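# Push utility cart through self-closing door into yellow bay

## Task

Get the utility cart through the self-closing door into the other room and park it in the yellow bay so that every one of its four wheels sits inside the taped outline and none rests on the tape. The case of copy paper has to finish in the cart's top tray, entirely within the tray's edges. The door must be closed at the end. Either robot or both may be used, and no robot may fall over or be left leaning.

## Robot and tools

Robots: r1 and r2 are identical Hello Robot Stretch 4 units, about 1.6 m tall. Each has an omni-wheel base (rim within 0.23 m of the base origin), a lift on a mast and one arm that extends forward, ending in a wrist (yaw, pitch, roll) and a two-finger gripper. Each robot reports everything in its own frames, so only images, lidar_m and wrist_depth_mm tell where the robots are relative to each other.

Frames: base frame has its origin on the floor below the base centre, x forward, y left, z up, in metres; hand_pose (a point between open fingertips, possibly slightly wrong) is given there. The odometry frame is the base frame as it was at the scene's start; base_odometry counts wheel turns only, so slip shows as travel. Heading is in rad, left positive, -3.142 to 3.142. If turned_by_wheels and turned_by_imu, summed over one move, differ by over about 0.1 rad, the base likely hit or slid and heading has drifted by that gap. base_tilt is in degrees (forward and right positive), with a fixed error up to about 3 degrees.

Tool move: arguments r1, r2 (each robot's share; an omitted robot receives nothing new), cameras (list of names such as r1_head_camera, r1_head_left_camera, r1_head_right_camera, r1_wrist_camera, the r2 equivalents, or "all"; omitted or null gives all, [] gives none) and blocking, which must always be false or the call is refused. The call returns in about 0.5 s while robots keep moving. Inside a robot's share: "base" holds exactly one relative command from where the base last reported itself: translate_m (forward +, -2 to 2 m), strafe_m (left +, -2 to 2 m) or rotate_rad (counter-clockwise from above +, -3.2 to 3.2); only translate_m and strafe_m may be combined, giving a straight diagonal drive with no turn. "joints" holds absolute targets by name: lift_m 0 to 1.2; arm_m 0 to 0.55 (extension); wrist_yaw_rad -1.134 to 4.276 (0 ahead, + left, 3.14 folded back, above 3.4 may hit the arm); wrist_pitch_rad -1.117 to 4.259 (0 level, 1.57 down); wrist_roll_rad -1.117 to 4.259 (+ clockwise seen from behind); gripper_m -0.038 to 0.141, the fingertip gap, off by up to 0.015, fingers pressing each other at -0.02 or less. Done tolerances: 0.004 for lift, arm and gripper, 0.02 rad for wrist joints. Out-of-range joint targets are clipped and reported; other out-of-range values are refused; unknown keys make the call invalid. Optional: "pace" (slow, default, fast, max; base 0.1/0.3/0.4/0.6 m/s and 1/2/3/4 rad/s, lift 0.15/0.3/0.4/0.5 m/s, arm 0.1/0.4/0.6/0.7 m/s, wrist fixed 1.82 rad/s; a high lift, above 0.2, slows the base, to 0.3 m/s and 1 rad/s at 1.2), "speeds" (per-joint top speed instead of pace, not gripper), "contact_limits" (0 lightest to 1 hardest for arm_m, lift_m, translate_m, strafe_m, rotate_rad; default 0.5; place it next to its own command; a base limit persists until the next base command). {"end_of_arm": "enable_torque"} goes alone and re-powers limp wrist or gripper motors. A new move overrides only the targets it names. An empty move returns full state and images. Motions end after 14 s at most.

Tool wait(seconds 0 to 10, cameras): runs the scene on and returns state; ends early once a commanded robot comes to rest; wait(0) shows "earlier move". stop(cameras): brakes all running motions on both robots and re-holds slack wheels. zoom_image(camera, region [x0,y0,x1,y1] pixels, max 504 by 504) enlarges part of a camera's newest image. finished_scene(scene) ends the current scene by number; the result should still satisfy the goal with the robots idle.

Results: "move: r1 done; r2 time_out" lists each robot's worst status. Statuses: done, moving, off_target (resting away from target, may still push), contact_stop (held back; that part goes slack), time_out (target dropped), limit_stop_at_own_body, limit_stop_at_tilt (lean over 6 degrees; lift, arm and wheels go slack), torque_fault (motor limp until enable_torque). Any uncommanded stop, or a refused call, cancels the remaining move/wait/finished_scene calls in that reply. "as last shown" marks a robot not named in the action. on_its_own reports uncommanded behaviour; "held at" is a target. lidar_m: 12 distances in 30-degree sectors, 1st straight ahead, counter-clockwise (4th left, 7th behind, 10th right); "-" means nothing seen or closer than 0.25 m; sees 0.15 m up to robot height, misses glass and thin legs. wrist_depth_mm: 7x7 grid of depths, 100 to 2000 mm, "-" when unreadable. motor_effort is % of max (peak in brackets); servo_current in mA.

Gripping: command a gap more than 0.015 under the object's width; about 0.06 under resists tugs; -0.02 or less to close behind a handle. A gripper reading or "done" does not prove a hold; a rise in gripper servo_current does. Keep lift contact limit at least 0.3 for 2 kg loads, 0.15 for 1 kg.

Avoid: robots pressing or bumping each other (including gripping the other's fingers) — a base touching another robot pushes hard with any further motion; turning or driving with over 1 kg in hand and arm_m above 0.2, especially fast; hard steady pushes with a high gripper; self-collision (gripper over base with lift under about 0.2, or 0.45 pointing down; pitch below -0.2 combined with roll, or yaw plus pitch under about -1.1; folded wrist tilting or rolling); dropping the paper, slamming the door, hard hits. Shared loads are risky because two bases can differ by up to 3 cm per metre. The simulation keeps running while you deliberate, and objects may be nudged occasionally.

Each tool is called after "Call:" in YAML: its name, and indented under it one key for each argument.

## Session

Call:
move:
  blocking: false

Scene clock: 0.00 s.
r1.base_odometry: x=+0.000 y=+0.000 heading=+0.000
r1.turned_by_wheels: +0.000
r1.turned_by_imu: +0.000
r1.base_tilt: forward=-1.6 right=+1.3
r1.lidar_m: 1.92 2.25 3.81 1.93 0.97 0.84 0.83 0.93 0.77 0.76 0.93 1.59
r1.base_status: not commanded
r1.joint_positions: lift_m=+0.127 arm_m=+0.000 wrist_yaw_rad=+3.089 wrist_pitch_rad=+0.002 wrist_roll_rad=+0.000 gripper_m=+0.056
r1.joint_status: not commanded
r1.measured_speeds: all 0
r1.motor_effort: lift_m=+20 arm_m=-4 wheel_0=+0 wheel_1=+1 wheel_2=+1
r1.servo_current: wrist_yaw_rad=39 wrist_pitch_rad=46 wrist_roll_rad=65 gripper_m=39
r1.hand_pose: x=-0.1125 y=+0.1024 z=+0.3046 quat_wxyz=(+0.026, -0.001, +0.000, +1.000) (m; r1's base frame)
r1.wrist_depth_mm: 137 138 - - - - - / 113 139 - - - - - / 117 140 224 - - - - / 137 161 - - - - - / - - - - - - - / - - 191 - 187 - - / 842 759 750 788 788 732 768
r2.base_odometry: x=+0.000 y=+0.000 heading=+0.000
r2.turned_by_wheels: +0.000
r2.turned_by_imu: +0.000
r2.base_tilt: forward=-0.6 right=+0.1
r2.lidar_m: 2.02 1.45 1.40 1.49 2.01 2.22 2.34 3.17 1.60 3.62 2.59 2.46
r2.base_status: not commanded
r2.joint_positions: lift_m=+0.295 arm_m=+0.000 wrist_yaw_rad=+3.133 wrist_pitch_rad=+0.002 wrist_roll_rad=+0.000 gripper_m=+0.056
r2.joint_status: not commanded
r2.measured_speeds: all 0
r2.motor_effort: lift_m=+18 arm_m=-4 wheel_0=+0 wheel_1=-1 wheel_2=+0
r2.servo_current: wrist_yaw_rad=46 wrist_pitch_rad=39 wrist_roll_rad=46 gripper_m=59
r2.hand_pose: x=-0.1167 y=+0.0898 z=+0.4727 quat_wxyz=(+0.004, -0.001, +0.000, +1.000) (m; r2's base frame)
r2.wrist_depth_mm: - 140 - - - - - / - 126 150 - - - - / - 130 185 - - - - / 144 143 272 - - - - / 229 - - - - - - / 226 1576 196 1576 190 1618 1464 / 226 1060 1138 - - 1025 1060
pictures: r1_head_camera, r1_head_left_camera, r1_head_right_camera, r1_wrist_camera, r2_head_camera, r2_head_left_camera, r2_head_right_camera, r2_wrist_camera
Images, in order (width x height): r1_head_camera 420x560, r1_head_left_camera 420x672, r1_head_right_camera 420x672, r1_wrist_camera 616x392, r2_head_camera 420x560, r2_head_left_camera 420x672, r2_head_right_camera 420x672, r2_wrist_camera 616x392.

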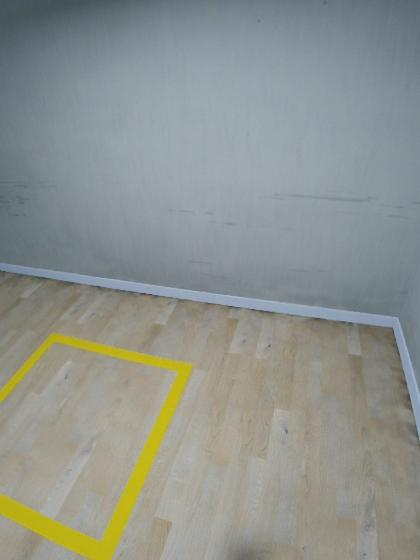

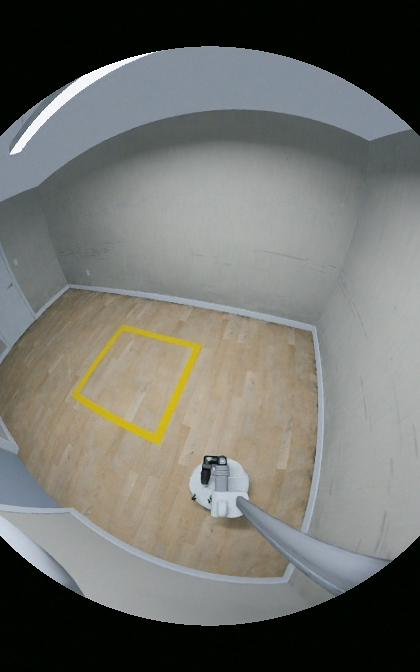

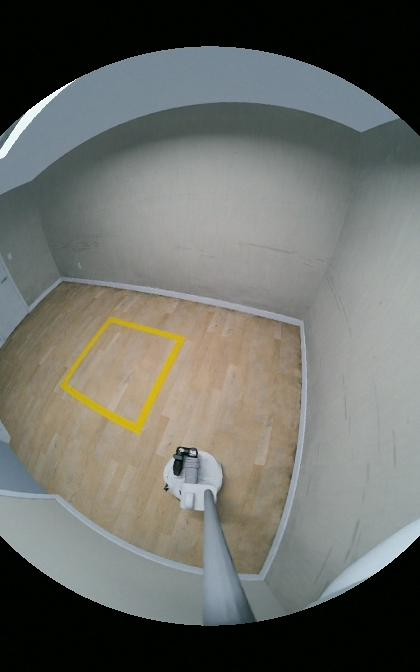

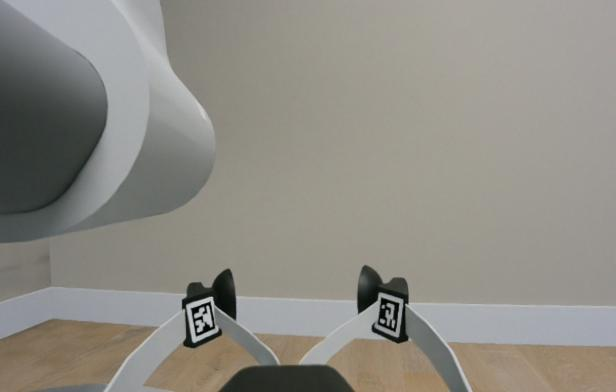

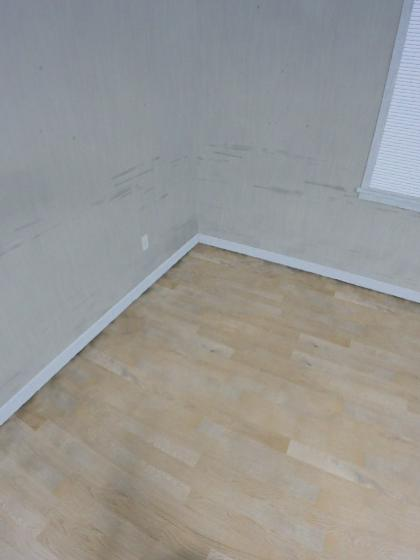

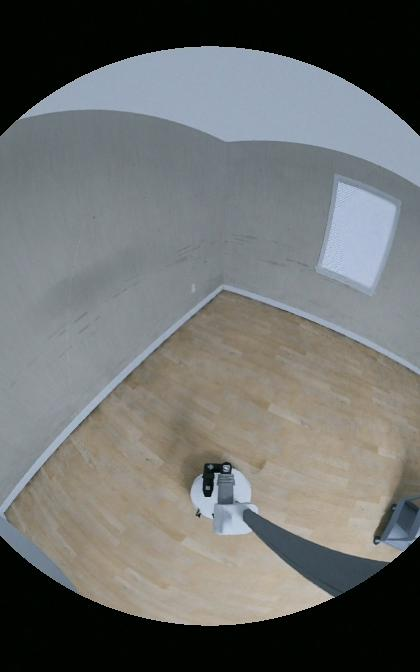

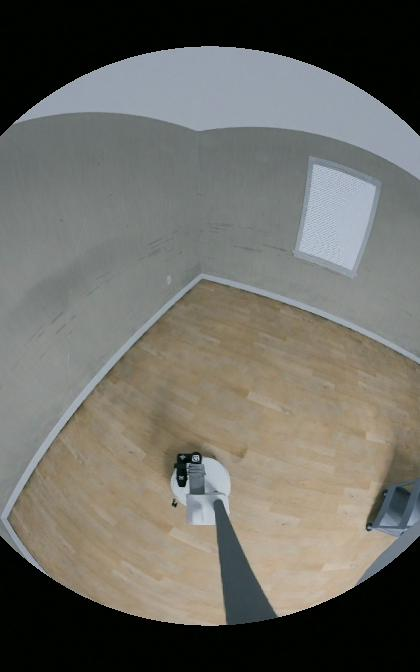

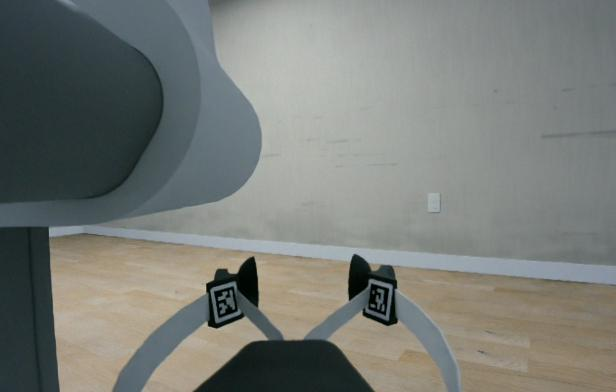

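Call:
move:
  blocking: false
  r1: {"base":{"rotate_rad":1.1},"pace":"fast"}
  r2: {"base":{"rotate_rad":-1.4},"pace":"fast"}
  cameras: []

Call:
wait:
  seconds: 3
  cameras: []

Call:
wait:
  seconds: 0.3

Scene clock: 4.23 s.
move: r1 moving; r2 moving
r1.base_odometry: x=+0.000 y=+0.000 heading=+0.378
r1.turned_by_wheels: +0.378
r1.turned_by_imu: +0.379
r1.base_tilt: forward=-1.6 right=+1.2
r1.lidar_m: 2.06 3.10 2.42 1.11 0.86 0.81 0.91 0.78 0.78 0.85 1.27 1.93
r1.base_status: rotate_rad moving
r1.joint_positions: lift_m=+0.127 arm_m=+0.000 wrist_yaw_rad=+3.089 wrist_pitch_rad=+0.002 wrist_roll_rad=+0.000 gripper_m=+0.056
r1.joint_status: not commanded
r1.measured_speeds: translate_m=+0.000 strafe_m=+0.000 rotate_rad=+1.458 lift_m=+0.000 arm_m=+0.000 wrist_yaw_rad=+0.000 wrist_pitch_rad=+0.000 wrist_roll_rad=+0.000
r1.motor_effort: lift_m=+20(20) arm_m=-4(4) wheel_0=-9(10) wheel_1=-8(10) wheel_2=-9(9)
r1.servo_current: wrist_yaw_rad=59(59) wrist_pitch_rad=39(46) wrist_roll_rad=46(59) gripper_m=39(39)
r1.hand_pose: x=-0.1125 y=+0.1024 z=+0.3046 quat_wxyz=(+0.026, -0.001, +0.000, +1.000) (m; r1's base frame)
r1.wrist_depth_mm: 136 138 - - - - - / 113 139 - - - - - / 118 140 229 - - - - / 137 161 - - - - - / - - - - - - - / - 991 190 - 187 - - / 778 750 750 798 750 699 -
r2.base_odometry: x=+0.000 y=+0.000 heading=-0.378
r2.turned_by_wheels: -0.378
r2.turned_by_imu: -0.366
r2.base_tilt: forward=-0.7 right=+0.1
r2.lidar_m: 2.47 1.77 1.43 1.38 1.56 2.26 2.24 2.48 3.79 1.63 3.18 2.52
r2.base_status: rotate_rad moving
r2.joint_positions: lift_m=+0.295 arm_m=+0.000 wrist_yaw_rad=+3.133 wrist_pitch_rad=+0.002 wrist_roll_rad=+0.000 gripper_m=+0.056
r2.joint_status: not commanded
r2.measured_speeds: translate_m=+0.000 strafe_m=-0.001 rotate_rad=-1.461 lift_m=+0.000 arm_m=+0.000 wrist_yaw_rad=+0.000 wrist_pitch_rad=+0.000 wrist_roll_rad=+0.000
r2.motor_effort: lift_m=+18(18) arm_m=-4(4) wheel_0=+9(10) wheel_1=+10(12) wheel_2=+11(12)
r2.servo_current: wrist_yaw_rad=33(52) wrist_pitch_rad=39(46) wrist_roll_rad=52(52) gripper_m=39(59)
r2.hand_pose: x=-0.1167 y=+0.0898 z=+0.4727 quat_wxyz=(+0.004, -0.001, +0.000, +1.000) (m; r2's base frame)
r2.wrist_depth_mm: - 141 - - - - - / - 127 150 - - - - / - 130 184 - - - - / 144 143 272 - - - - / 229 - - - - - - / 227 1576 196 1576 190 1661 1464 / 226 1060 1138 - - 1060 1060
pictures: none
No camera images: "cameras" was empty.

Scene clock: 5.23 s.
earlier move: r1 done; r2 moving
r1.base_odometry: x=+0.000 y=+0.000 heading=+1.100
r1.turned_by_wheels: +0.721
r1.turned_by_imu: +0.726
r1.base_tilt: forward=-1.6 right=+1.3
r1.lidar_m: 3.90 1.79 0.99 0.84 0.85 0.89 0.77 0.78 0.97 1.73 1.93 2.28
r1.base_status: done
r1.joint_positions: lift_m=+0.127 arm_m=+0.000 wrist_yaw_rad=+3.089 wrist_pitch_rad=+0.002 wrist_roll_rad=+0.000 gripper_m=+0.056
r1.joint_status: not commanded
r1.measured_speeds: all 0
r1.motor_effort: lift_m=+20(20) arm_m=-4(4) wheel_0=-3(11) wheel_1=-2(10) wheel_2=-1(9)
r1.servo_current: wrist_yaw_rad=39(59) wrist_pitch_rad=39(52) wrist_roll_rad=59(59) gripper_m=46(46)
r1.hand_pose: x=-0.1125 y=+0.1024 z=+0.3046 quat_wxyz=(+0.026, -0.001, +0.000, +1.000) (m; r1's base frame)
r1.wrist_depth_mm: 136 138 - - - - - / 113 139 - - - - - / 118 140 229 - - - - / 137 162 - - - - - / - - - - - - - / - - 190 - 188 976 - / 750 163 759 798 788 778 768
r2.base_odometry: x=+0.000 y=+0.000 heading=-1.400
r2.turned_by_wheels: -1.022
r2.turned_by_imu: -0.995
r2.base_tilt: forward=-0.6 right=+0.1
r2.lidar_m: 3.11 2.51 2.46 1.77 1.43 1.40 1.57 2.24 2.23 2.47 2.06 1.60
r2.base_status: rotate_rad moving
r2.joint_positions: lift_m=+0.295 arm_m=+0.000 wrist_yaw_rad=+3.133 wrist_pitch_rad=+0.002 wrist_roll_rad=+0.000 gripper_m=+0.056
r2.joint_status: not commanded
r2.measured_speeds: all 0
r2.motor_effort: lift_m=+18(18) arm_m=-4(4) wheel_0=+2(13) wheel_1=+3(13) wheel_2=+2(12)
r2.servo_current: wrist_yaw_rad=59(59) wrist_pitch_rad=46(46) wrist_roll_rad=52(52) gripper_m=59(59)
r2.hand_pose: x=-0.1167 y=+0.0898 z=+0.4727 quat_wxyz=(+0.004, -0.001, +0.000, +1.000) (m; r2's base frame)
r2.wrist_depth_mm: - 141 - - - - - / - 126 150 - - - - / - 129 185 - - - - / 144 143 264 - - - - / 229 - - - - - - / 227 1537 196 1430 190 - - / 227 1042 1160 - - 1042 1042
wait: 1.00 of 3 s (r1 has come to rest)
pictures: none
No camera images: "cameras" was empty.

Scene clock: 5.40 s.
earlier move: r2 done
r1.base_odometry: x=+0.000 y=+0.000 heading=+1.100
r1.turned_by_wheels: +0.000
r1.turned_by_imu: +0.000
r1.base_tilt: forward=-1.6 right=+1.3
r1.lidar_m: 3.92 1.79 0.98 0.84 0.83 0.90 0.76 0.76 0.96 1.77 1.94 2.30
r1.base_status: done
r1.joint_positions: lift_m=+0.127 arm_m=+0.000 wrist_yaw_rad=+3.089 wrist_pitch_rad=+0.002 wrist_roll_rad=+0.000 gripper_m=+0.056
r1.joint_status: not commanded
r1.measured_speeds: all 0
r1.motor_effort: lift_m=+20(20) arm_m=-4(4) wheel_0=-3(11) wheel_1=-1(10) wheel_2=-1(9)
r1.servo_current: wrist_yaw_rad=59(59) wrist_pitch_rad=46(52) wrist_roll_rad=65(65) gripper_m=39(46)
r1.hand_pose: x=-0.1125 y=+0.1024 z=+0.3046 quat_wxyz=(+0.026, -0.001, +0.000, +1.000) (m; r1's base frame)
r1.wrist_depth_mm: 137 138 - - - - - / 113 139 - - - - - / 117 140 228 - - - - / 137 162 - - - - - / - - - - - - - / - - 190 - 188 976 - / 741 163 759 809 778 778 768
r2.base_odometry: x=+0.000 y=+0.000 heading=-1.400
r2.turned_by_wheels: +0.000
r2.turned_by_imu: +0.000
r2.base_tilt: forward=-0.6 right=+0.1
r2.lidar_m: 3.11 2.52 2.50 1.73 1.42 1.37 1.60 2.24 2.23 2.50 2.04 1.61
r2.base_status: done
r2.joint_positions: lift_m=+0.295 arm_m=+0.000 wrist_yaw_rad=+3.133 wrist_pitch_rad=+0.002 wrist_roll_rad=+0.000 gripper_m=+0.056
r2.joint_status: not commanded
r2.measured_speeds: all 0
r2.motor_effort: lift_m=+18(18) arm_m=-4(4) wheel_0=+0(13) wheel_1=+2(13) wheel_2=+2(12)
r2.servo_current: wrist_yaw_rad=39(59) wrist_pitch_rad=33(46) wrist_roll_rad=46(52) gripper_m=46(59)
r2.hand_pose: x=-0.1167 y=+0.0898 z=+0.4727 quat_wxyz=(+0.004, -0.001, +0.000, +1.000) (m; r2's base frame)
r2.wrist_depth_mm: - 141 - - - - - / - 126 151 - - - - / - 130 185 - - - - / 144 144 264 - - - - / 230 - - - - - - / 227 1576 196 1397 190 - - / 226 1078 1138 - - 1042 1008
wait: 0.17 of 0.3 s (r2 has come to rest)
pictures: r1_head_camera, r1_head_left_camera, r1_head_right_camera, r1_wrist_camera, r2_head_camera, r2_head_left_camera, r2_head_right_camera, r2_wrist_camera
Images, in order (width x height): r1_head_camera 420x560, r1_head_left_camera 420x672, r1_head_right_camera 420x672, r1_wrist_camera 616x392, r2_head_camera 420x560, r2_head_left_camera 420x672, r2_head_right_camera 420x672, r2_wrist_camera 616x392.

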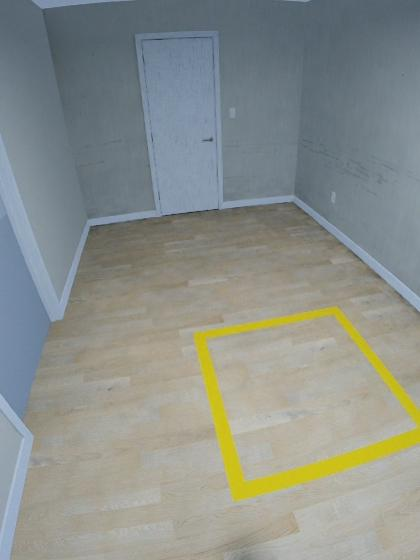

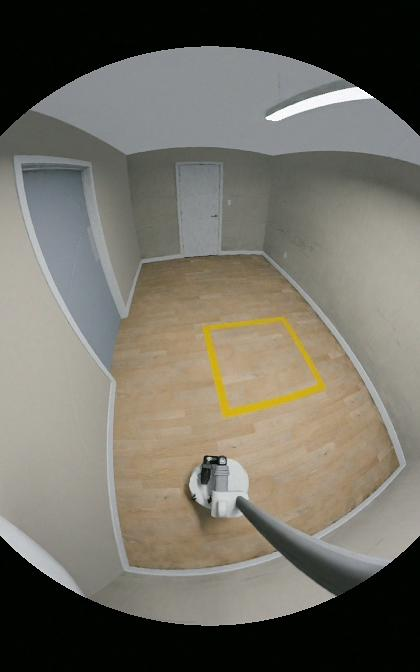

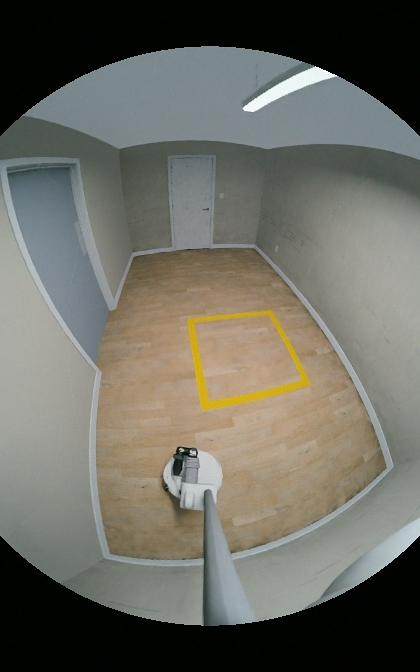

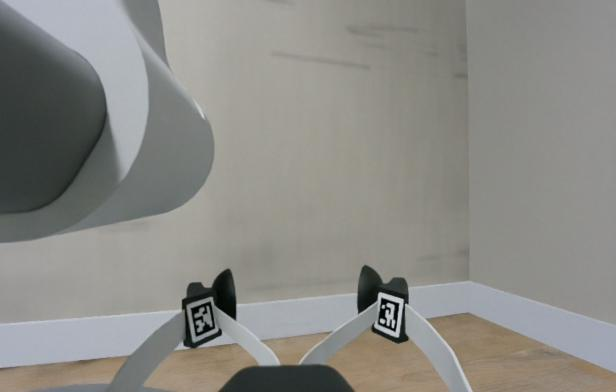

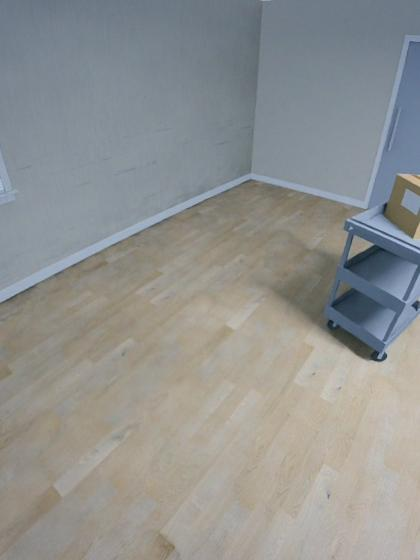

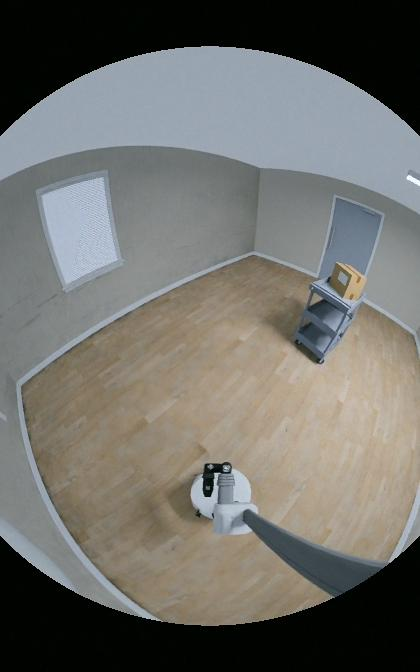

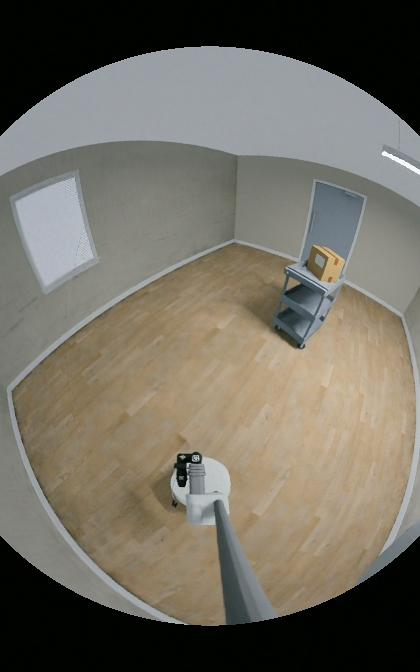

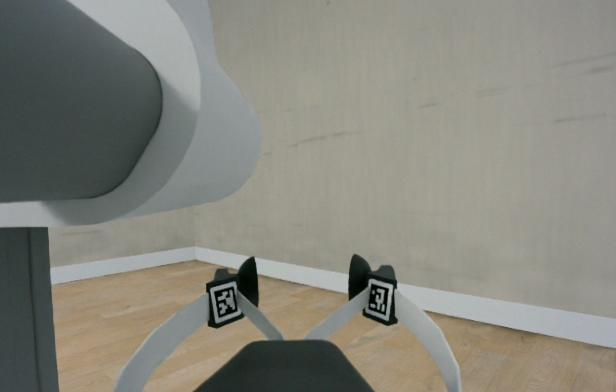

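Call:
zoom_image:
  camera: "r2_head_left_camera"
  region: [270, 170, 420, 380]

Call:
zoom_image:
  camera: "r1_head_left_camera"
  region: [0, 140, 150, 400]

Call:
zoom_image:
  camera: "r2_head_camera"
  region: [300, 160, 420, 380]

Scaled by 2.400 from the camera's 420x672 image, which has a finer 600x960 frame.

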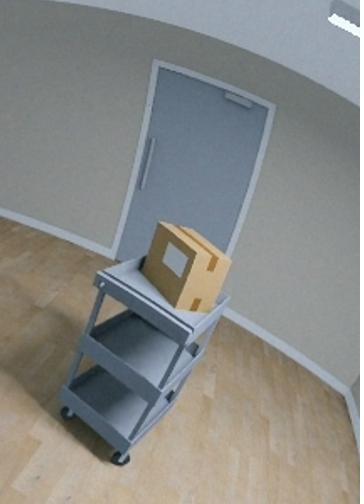

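Scaled by 1.938 from the camera's 420x672 image, which has a finer 600x960 frame.

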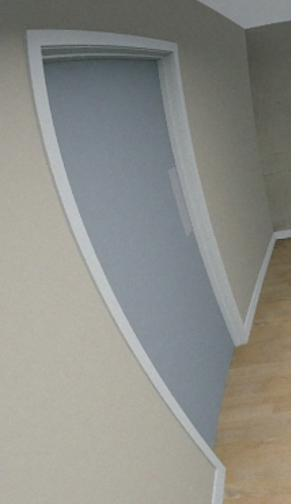

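Scaled by 2.291 from the camera's 420x560 image, which has a finer 1200x1600 frame.

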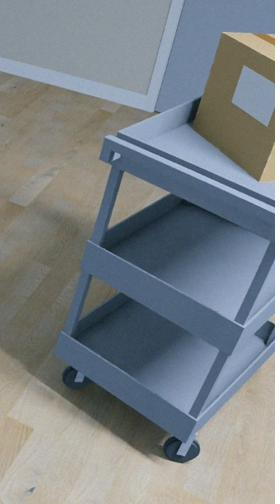

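Call:
move:
  blocking: false
  r2: {"base":{"rotate_rad":-0.5},"joints":{"lift_m":0.7},"pace":"fast"}
  cameras: []

Call:
wait:
  seconds: 2
  cameras: ["r2_head_camera","r2_head_left_camera","r2_head_right_camera"]

Call:
zoom_image:
  camera: "r2_head_camera"
  region: [60, 40, 360, 440]

Scene clock: 23.23 s.
move: r2 moving
r1: as last shown
r1.base_tilt: forward=-1.6 right=+1.2
r1.lidar_m: 3.90 1.77 0.95 0.84 0.83 0.91 0.74 0.79 0.94 1.74 1.94 2.30
r1.motor_effort: lift_m=+20(20) arm_m=-4(4) wheel_0=-2(3) wheel_1=-1(2) wheel_2=-1(1)
r1.servo_current: wrist_yaw_rad=33(59) wrist_pitch_rad=39(46) wrist_roll_rad=46(65) gripper_m=46(46)
r1.wrist_depth_mm: 136 139 - - - - - / 113 139 - - - - - / 117 139 228 - - - - / 137 161 - - - - - / - - - - - - - / - - 191 - 187 960 - / 741 163 741 798 798 759 759
r2.base_odometry: x=+0.000 y=+0.000 heading=-1.752
r2.turned_by_wheels: -0.352
r2.turned_by_imu: -0.342
r2.base_tilt: forward=-0.6 right=+0.0
r2.lidar_m: 1.66 2.80 2.49 2.49 1.55 1.39 1.43 1.77 2.22 2.21 2.75 1.61
r2.base_status: rotate_rad moving
r2.joint_positions: lift_m=+0.358 arm_m=+0.000 wrist_yaw_rad=+3.133 wrist_pitch_rad=+0.002 wrist_roll_rad=+0.000 gripper_m=+0.056
r2.joint_status: lift_m moving
r2.measured_speeds: translate_m=-0.001 strafe_m=+0.002 rotate_rad=-0.991 lift_m=+0.243 arm_m=+0.000 wrist_yaw_rad=+0.000 wrist_pitch_rad=+0.000 wrist_roll_rad=+0.000
r2.motor_effort: lift_m=+22(24) arm_m=-4(4) wheel_0=+1(14) wheel_1=+5(12) wheel_2=+5(12)
r2.servo_current: wrist_yaw_rad=52(59) wrist_pitch_rad=39(46) wrist_roll_rad=52(59) gripper_m=46(52)
r2.hand_pose: x=-0.1167 y=+0.0898 z=+0.5357 quat_wxyz=(+0.004, -0.001, +0.000, +1.000) (m; r2's base frame)
r2.wrist_depth_mm: - 141 - - - - - / - 126 141 - - - - / - 129 185 - - - - / 144 144 207 - - - - / 229 - - - - - - / 228 1756 193 1464 190 - - / 226 1160 1281 - - 1138 1118
pictures: none
No camera images: "cameras" was empty.

Scene clock: 24.83 s.
earlier move: r2 done
r1.base_odometry: x=+0.000 y=+0.000 heading=+1.100
r1.turned_by_wheels: +0.000
r1.turned_by_imu: +0.000
r1.base_tilt: forward=-1.6 right=+1.3
r1.lidar_m: 3.90 1.77 0.96 0.83 0.84 0.90 0.77 0.79 0.95 1.75 1.93 2.28
r1.base_status: not commanded
r1.joint_positions: lift_m=+0.127 arm_m=+0.000 wrist_yaw_rad=+3.089 wrist_pitch_rad=+0.002 wrist_roll_rad=+0.000 gripper_m=+0.056
r1.joint_status: not commanded
r1.measured_speeds: all 0
r1.motor_effort: lift_m=+20(20) arm_m=-4(4) wheel_0=-2(3) wheel_1=-1(2) wheel_2=-1(1)
r1.servo_current: wrist_yaw_rad=33(65) wrist_pitch_rad=46(52) wrist_roll_rad=46(65) gripper_m=39(52)
r1.hand_pose: x=-0.1125 y=+0.1024 z=+0.3046 quat_wxyz=(+0.026, -0.001, +0.000, +1.000) (m; r1's base frame)
r1.wrist_depth_mm: 136 138 - - - - - / 113 139 - - - - - / 117 139 229 - - - - / 137 162 - - - - - / - - - - - - - / - - 191 - 187 991 - / 741 163 750 798 778 778 768
r2.base_odometry: x=+0.000 y=+0.000 heading=-1.899
r2.turned_by_wheels: -0.147
r2.turned_by_imu: -0.143
r2.base_tilt: forward=-0.7 right=+0.0
r2.lidar_m: 1.60 3.05 2.49 2.51 1.73 1.43 1.39 1.59 2.25 2.23 2.54 1.83
r2.base_status: done
r2.joint_positions: lift_m=+0.700 arm_m=+0.000 wrist_yaw_rad=+3.133 wrist_pitch_rad=+0.002 wrist_roll_rad=+0.000 gripper_m=+0.056
r2.joint_status: all done
r2.measured_speeds: all 0
r2.motor_effort: lift_m=+21(27) arm_m=-4(4) wheel_0=+5(14) wheel_1=+2(12) wheel_2=+4(12)
r2.servo_current: wrist_yaw_rad=46(65) wrist_pitch_rad=39(46) wrist_roll_rad=46(59) gripper_m=46(52)
r2.hand_pose: x=-0.1167 y=+0.0898 z=+0.8775 quat_wxyz=(+0.004, -0.001, +0.000, +1.000) (m; r2's base frame)
r2.wrist_depth_mm: - 141 - - - - - / - 126 142 - - - - / - 130 184 - - - - / 144 143 216 - - - - / 220 - - - - - - / 220 - 189 - 189 - - / 224 124 - - - - -
wait: 1.60 of 2 s (r2 has come to rest)
pictures: r2_head_camera, r2_head_left_camera, r2_head_right_camera
Images, in order (width x height): r2_head_camera 420x560, r2_head_left_camera 420x672, r2_head_right_camera 420x672.

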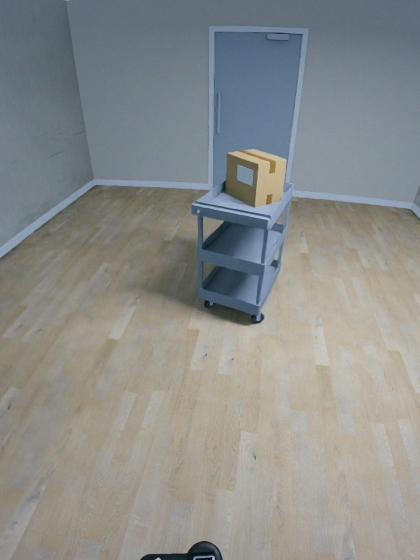

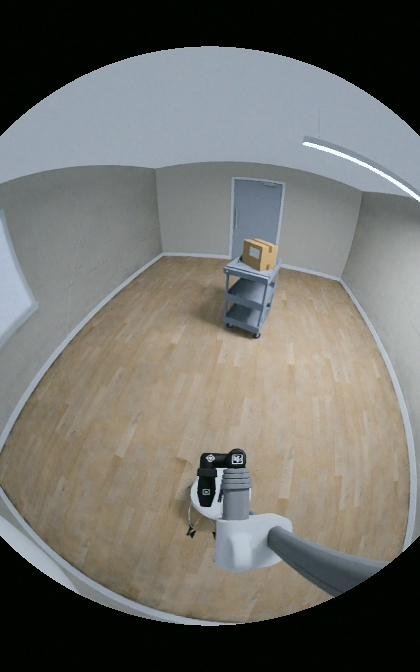

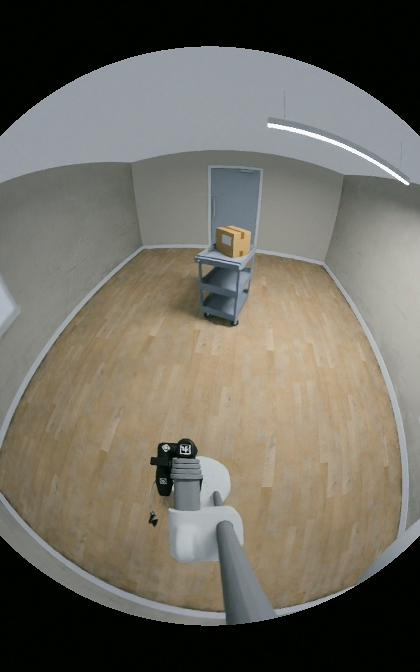

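Scaled by 1.260 from the camera's 420x560 image, which has a finer 1200x1600 frame.

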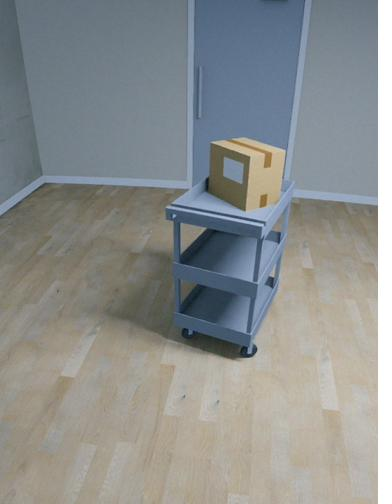

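Call:
zoom_image:
  camera: "r2_head_camera"
  region: [180, 130, 310, 330]

Call:
zoom_image:
  camera: "r2_head_right_camera"
  region: [170, 150, 290, 340]

Scaled by 2.520 from the camera's 420x560 image, which has a finer 1200x1600 frame.

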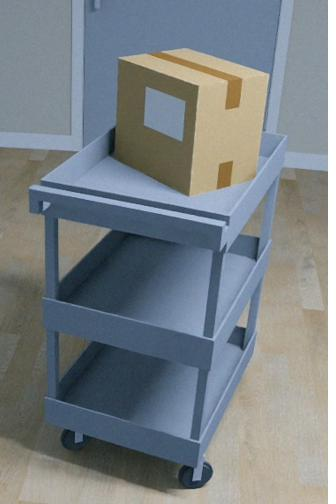

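Scaled by 2.653 from the camera's 420x672 image, which has a finer 600x960 frame.

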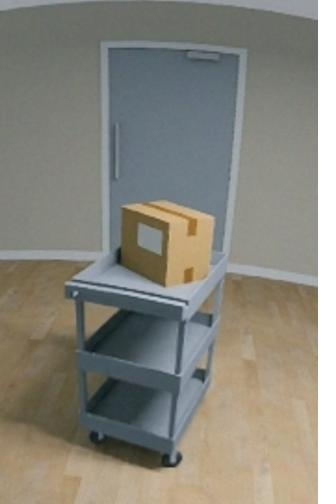

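Call:
move:
  blocking: false
  r1: {"base":{"rotate_rad":1.85},"joints":{"lift_m":0.7},"pace":"fast"}
  r2: {"joints":{"lift_m":0.9,"wrist_yaw_rad":0,"wrist_pitch_rad":0.5,"gripper_m":0.12},"pace":"fast"}
  cameras: []

Call:
wait:
  seconds: 4
  cameras: []

Call:
wait:
  seconds: 3

Scene clock: 72.57 s.
move: r1 moving; r2 moving
r1.base_odometry: x=+0.000 y=+0.000 heading=+1.478
r1.turned_by_wheels: +0.379
r1.turned_by_imu: +0.379
r1.base_tilt: forward=-1.6 right=+1.3
r1.lidar_m: 2.25 1.08 0.86 0.84 0.95 0.79 0.77 0.86 1.36 1.94 2.09 3.30
r1.base_status: rotate_rad moving
r1.joint_positions: lift_m=+0.190 arm_m=+0.000 wrist_yaw_rad=+3.089 wrist_pitch_rad=+0.002 wrist_roll_rad=+0.000 gripper_m=+0.056
r1.joint_status: lift_m moving
r1.measured_speeds: translate_m=+0.000 strafe_m=-0.001 rotate_rad=+1.463 lift_m=+0.243 arm_m=+0.000 wrist_yaw_rad=+0.000 wrist_pitch_rad=+0.000 wrist_roll_rad=+0.000
r1.motor_effort: lift_m=+28(29) arm_m=-4(4) wheel_0=-9(11) wheel_1=-8(10) wheel_2=-8(9)
r1.servo_current: wrist_yaw_rad=46(65) wrist_pitch_rad=39(46) wrist_roll_rad=59(59) gripper_m=39(46)
r1.hand_pose: x=-0.1125 y=+0.1024 z=+0.3674 quat_wxyz=(+0.026, -0.001, +0.000, +1.000) (m; r1's base frame)
r1.wrist_depth_mm: 137 139 - - - - - / 113 139 - - - - - / 118 140 228 - - - - / 137 162 - - - - - / - - - - - - - / - - 190 - 187 - - / - 152 189 137 798 131 878
r2.base_odometry: x=+0.000 y=+0.000 heading=-1.899
r2.turned_by_wheels: +0.000
r2.turned_by_imu: +0.000
r2.base_tilt: forward=-0.7 right=+0.0
r2.lidar_m: 1.60 3.03 2.50 2.46 1.70 1.41 1.41 1.60 2.23 2.21 2.51 1.80
r2.base_status: not commanded
r2.joint_positions: lift_m=+0.763 arm_m=+0.000 wrist_yaw_rad=+2.520 wrist_pitch_rad=+0.490 wrist_roll_rad=+0.000 gripper_m=+0.075
r2.joint_status: lift_m moving; wrist_yaw_rad moving; wrist_pitch_rad moving; gripper_m moving
r2.measured_speeds: translate_m=+0.000 strafe_m=+0.000 rotate_rad=+0.000 lift_m=+0.243 arm_m=+0.000 wrist_yaw_rad=-1.746 wrist_pitch_rad=+0.383 wrist_roll_rad=+0.000
r2.motor_effort: lift_m=+24(26) arm_m=-4(4) wheel_0=+5(5) wheel_1=+2(2) wheel_2=+4(5)
r2.servo_current: wrist_yaw_rad=78(124) wrist_pitch_rad=52(91) wrist_roll_rad=59(59) gripper_m=91(98)
r2.hand_pose: x=+0.0150 y=+0.2192 z=+0.8054 quat_wxyz=(+0.297, -0.231, +0.074, +0.924) (m; r2's base frame)
r2.wrist_depth_mm: - - - - - - - / - - - - - 1921 - / - - - - - - - / - - - 1756 1921 1808 1808 / 1499 1499 1537 1537 1499 1464 1499 / 1308 1281 190 1255 189 1255 1205 / 1098 1060 1098 - 1060 1060 1060
pictures: none
No camera images: "cameras" was empty.

Scene clock: 74.43 s.
earlier move: r1 moving; r2 done
r1.base_odometry: x=+0.000 y=+0.000 heading=+2.950
r1.turned_by_wheels: +1.471
r1.turned_by_imu: +1.480
r1.base_tilt: forward=-1.6 right=+1.3
r1.lidar_m: 0.84 0.90 0.79 0.77 0.82 1.17 1.92 2.04 2.90 2.94 1.19 0.85
r1.base_status: done
r1.joint_positions: lift_m=+0.700 arm_m=+0.000 wrist_yaw_rad=+3.089 wrist_pitch_rad=+0.002 wrist_roll_rad=+0.000 gripper_m=+0.056
r1.joint_status: lift_m moving
r1.measured_speeds: all 0
r1.motor_effort: lift_m=+24(30) arm_m=-4(4) wheel_0=-1(12) wheel_1=+1(10) wheel_2=+1(10)
r1.servo_current: wrist_yaw_rad=33(65) wrist_pitch_rad=39(52) wrist_roll_rad=46(78) gripper_m=39(52)
r1.hand_pose: x=-0.1125 y=+0.1024 z=+0.8771 quat_wxyz=(+0.026, -0.001, +0.000, +1.000) (m; r1's base frame)
r1.wrist_depth_mm: 137 138 - - - - - / 113 139 - - - - - / 117 139 272 - - - - / 137 160 - - - - - / - - - - - - - / - - 194 - 188 - - / - 1983 1921 153 - - -
r2.base_odometry: x=+0.000 y=+0.000 heading=-1.899
r2.turned_by_wheels: +0.000
r2.turned_by_imu: +0.000
r2.base_tilt: forward=-0.7 right=+0.0
r2.lidar_m: 1.62 3.01 2.45 2.49 1.72 1.41 1.41 1.61 2.23 2.23 2.51 1.78
r2.base_status: not commanded
r2.joint_positions: lift_m=+0.900 arm_m=+0.000 wrist_yaw_rad=+0.003 wrist_pitch_rad=+0.499 wrist_roll_rad=+0.000 gripper_m=+0.120
r2.joint_status: all done
r2.measured_speeds: all 0
r2.motor_effort: lift_m=+21(27) arm_m=-4(4) wheel_0=+4(5) wheel_1=+1(2) wheel_2=+4(5)
r2.servo_current: wrist_yaw_rad=52(130) wrist_pitch_rad=39(91) wrist_roll_rad=46(65) gripper_m=46(111)
r2.hand_pose: x=+0.4245 y=-0.0867 z=+0.9400 quat_wxyz=(+0.969, +0.000, +0.247, +0.001) (m; r2's base frame)
r2.wrist_depth_mm: - - - - 1499 - - / - - - - - - - / - - - - - - - / - - - - - - - / 1756 1756 1756 1708 1618 1708 1618 / 1430 1397 198 1397 199 1366 1336 / 1229 1205 1255 - 1229 1182 1205
wait: 1.87 of 4 s (r2 has come to rest)
pictures: none
No camera images: "cameras" was empty.

Scene clock: 74.57 s.
earlier move: r1 done
r1.base_odometry: x=+0.000 y=+0.000 heading=+2.950
r1.turned_by_wheels: +0.000
r1.turned_by_imu: +0.000
r1.base_tilt: forward=-1.6 right=+1.3
r1.lidar_m: 0.83 0.88 0.81 0.77 0.83 1.19 1.93 2.03 2.90 2.94 1.19 0.88
r1.base_status: done
r1.joint_positions: lift_m=+0.700 arm_m=+0.000 wrist_yaw_rad=+3.089 wrist_pitch_rad=+0.002 wrist_roll_rad=+0.000 gripper_m=+0.056
r1.joint_status: all done
r1.measured_speeds: all 0
r1.motor_effort: lift_m=+24(30) arm_m=-4(4) wheel_0=-2(12) wheel_1=+1(10) wheel_2=+1(10)
r1.servo_current: wrist_yaw_rad=52(65) wrist_pitch_rad=39(52) wrist_roll_rad=59(78) gripper_m=39(52)
r1.hand_pose: x=-0.1125 y=+0.1024 z=+0.8771 quat_wxyz=(+0.026, -0.001, +0.000, +1.000) (m; r1's base frame)
r1.wrist_depth_mm: 137 138 - - - - - / 113 139 - - - - - / 116 139 271 - - - - / 137 160 - - - - - / - - - - - - - / - - 194 - 188 - - / - - 1921 153 - - -
r2.base_odometry: x=+0.000 y=+0.000 heading=-1.899
r2.turned_by_wheels: +0.000
r2.turned_by_imu: +0.000
r2.base_tilt: forward=-0.7 right=+0.1
r2.lidar_m: 1.60 3.01 2.50 2.50 1.70 1.42 1.40 1.57 2.23 2.23 2.51 1.77
r2.base_status: not commanded
r2.joint_positions: lift_m=+0.900 arm_m=+0.000 wrist_yaw_rad=+0.003 wrist_pitch_rad=+0.499 wrist_roll_rad=+0.000 gripper_m=+0.120
r2.joint_status: all done
r2.measured_speeds: all 0
r2.motor_effort: lift_m=+21(27) arm_m=-4(4) wheel_0=+5(5) wheel_1=+2(2) wheel_2=+4(5)
r2.servo_current: wrist_yaw_rad=52(130) wrist_pitch_rad=39(91) wrist_roll_rad=52(65) gripper_m=52(111)
r2.hand_pose: x=+0.4245 y=-0.0867 z=+0.9400 quat_wxyz=(+0.969, +0.000, +0.247, +0.001) (m; r2's base frame)
r2.wrist_depth_mm: - - - - 1499 - - / - - - - - - - / - - - - - - - / - - - - - - - / 1708 1708 1708 1661 1661 1618 1661 / 1430 1397 197 1430 199 1366 1336 / 1255 1182 1205 - 1229 1182 1182
wait: 0.13 of 3 s (r1 has come to rest)
pictures: r1_head_camera, r1_head_left_camera, r1_head_right_camera, r1_wrist_camera, r2_head_camera, r2_head_left_camera, r2_head_right_camera, r2_wrist_camera
Images, in order (width x height): r1_head_camera 420x560, r1_head_left_camera 420x672, r1_head_right_camera 420x672, r1_wrist_camera 616x392, r2_head_camera 420x560, r2_head_left_camera 420x672, r2_head_right_camera 420x672, r2_wrist_camera 616x392.

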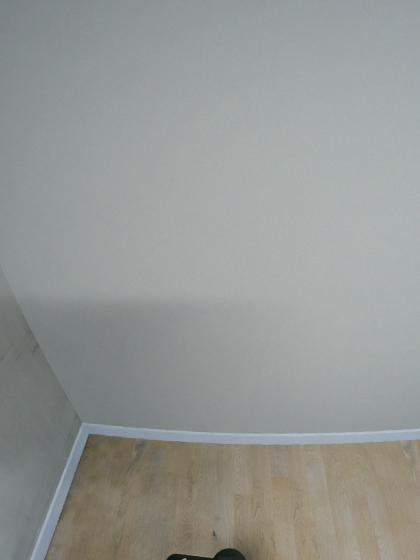

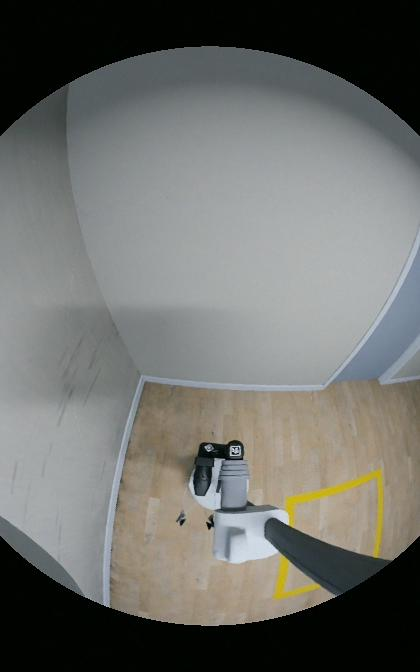

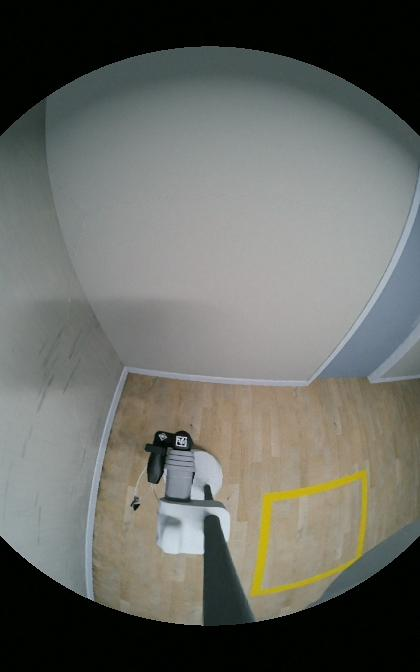

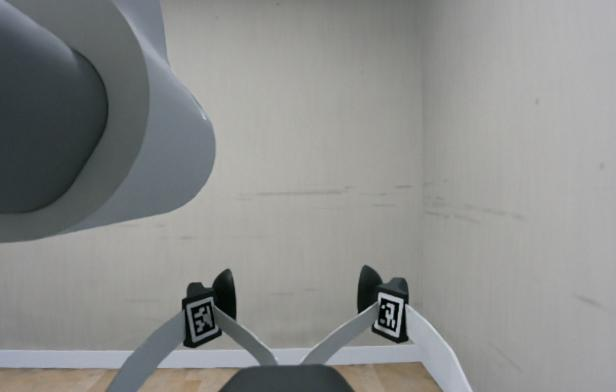

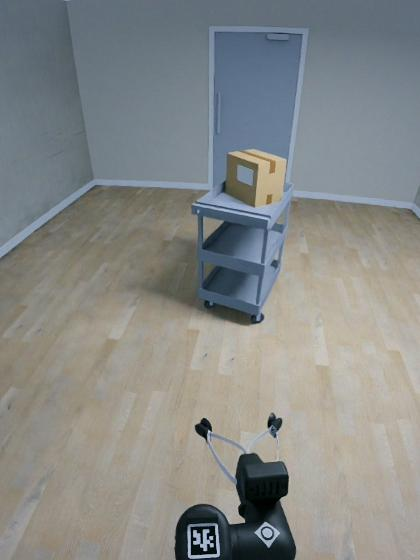

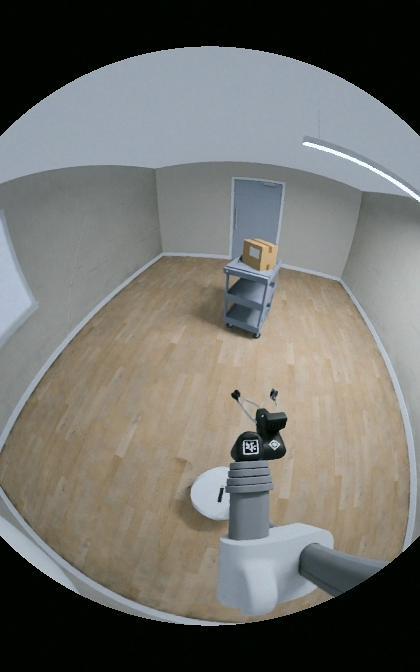

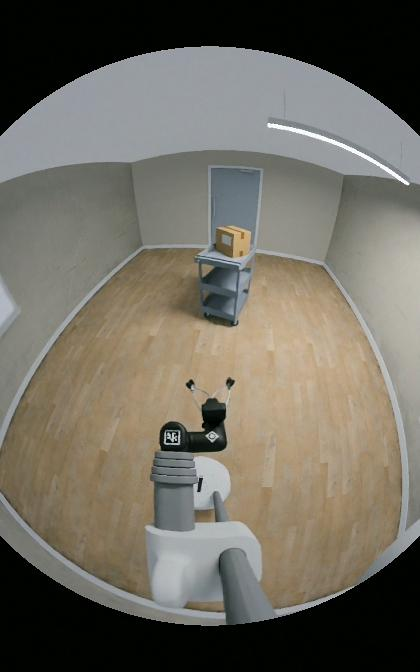

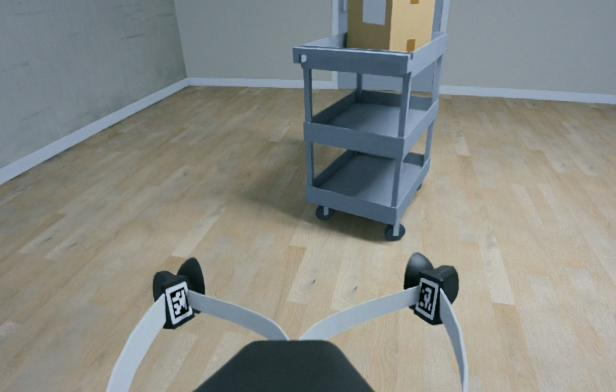

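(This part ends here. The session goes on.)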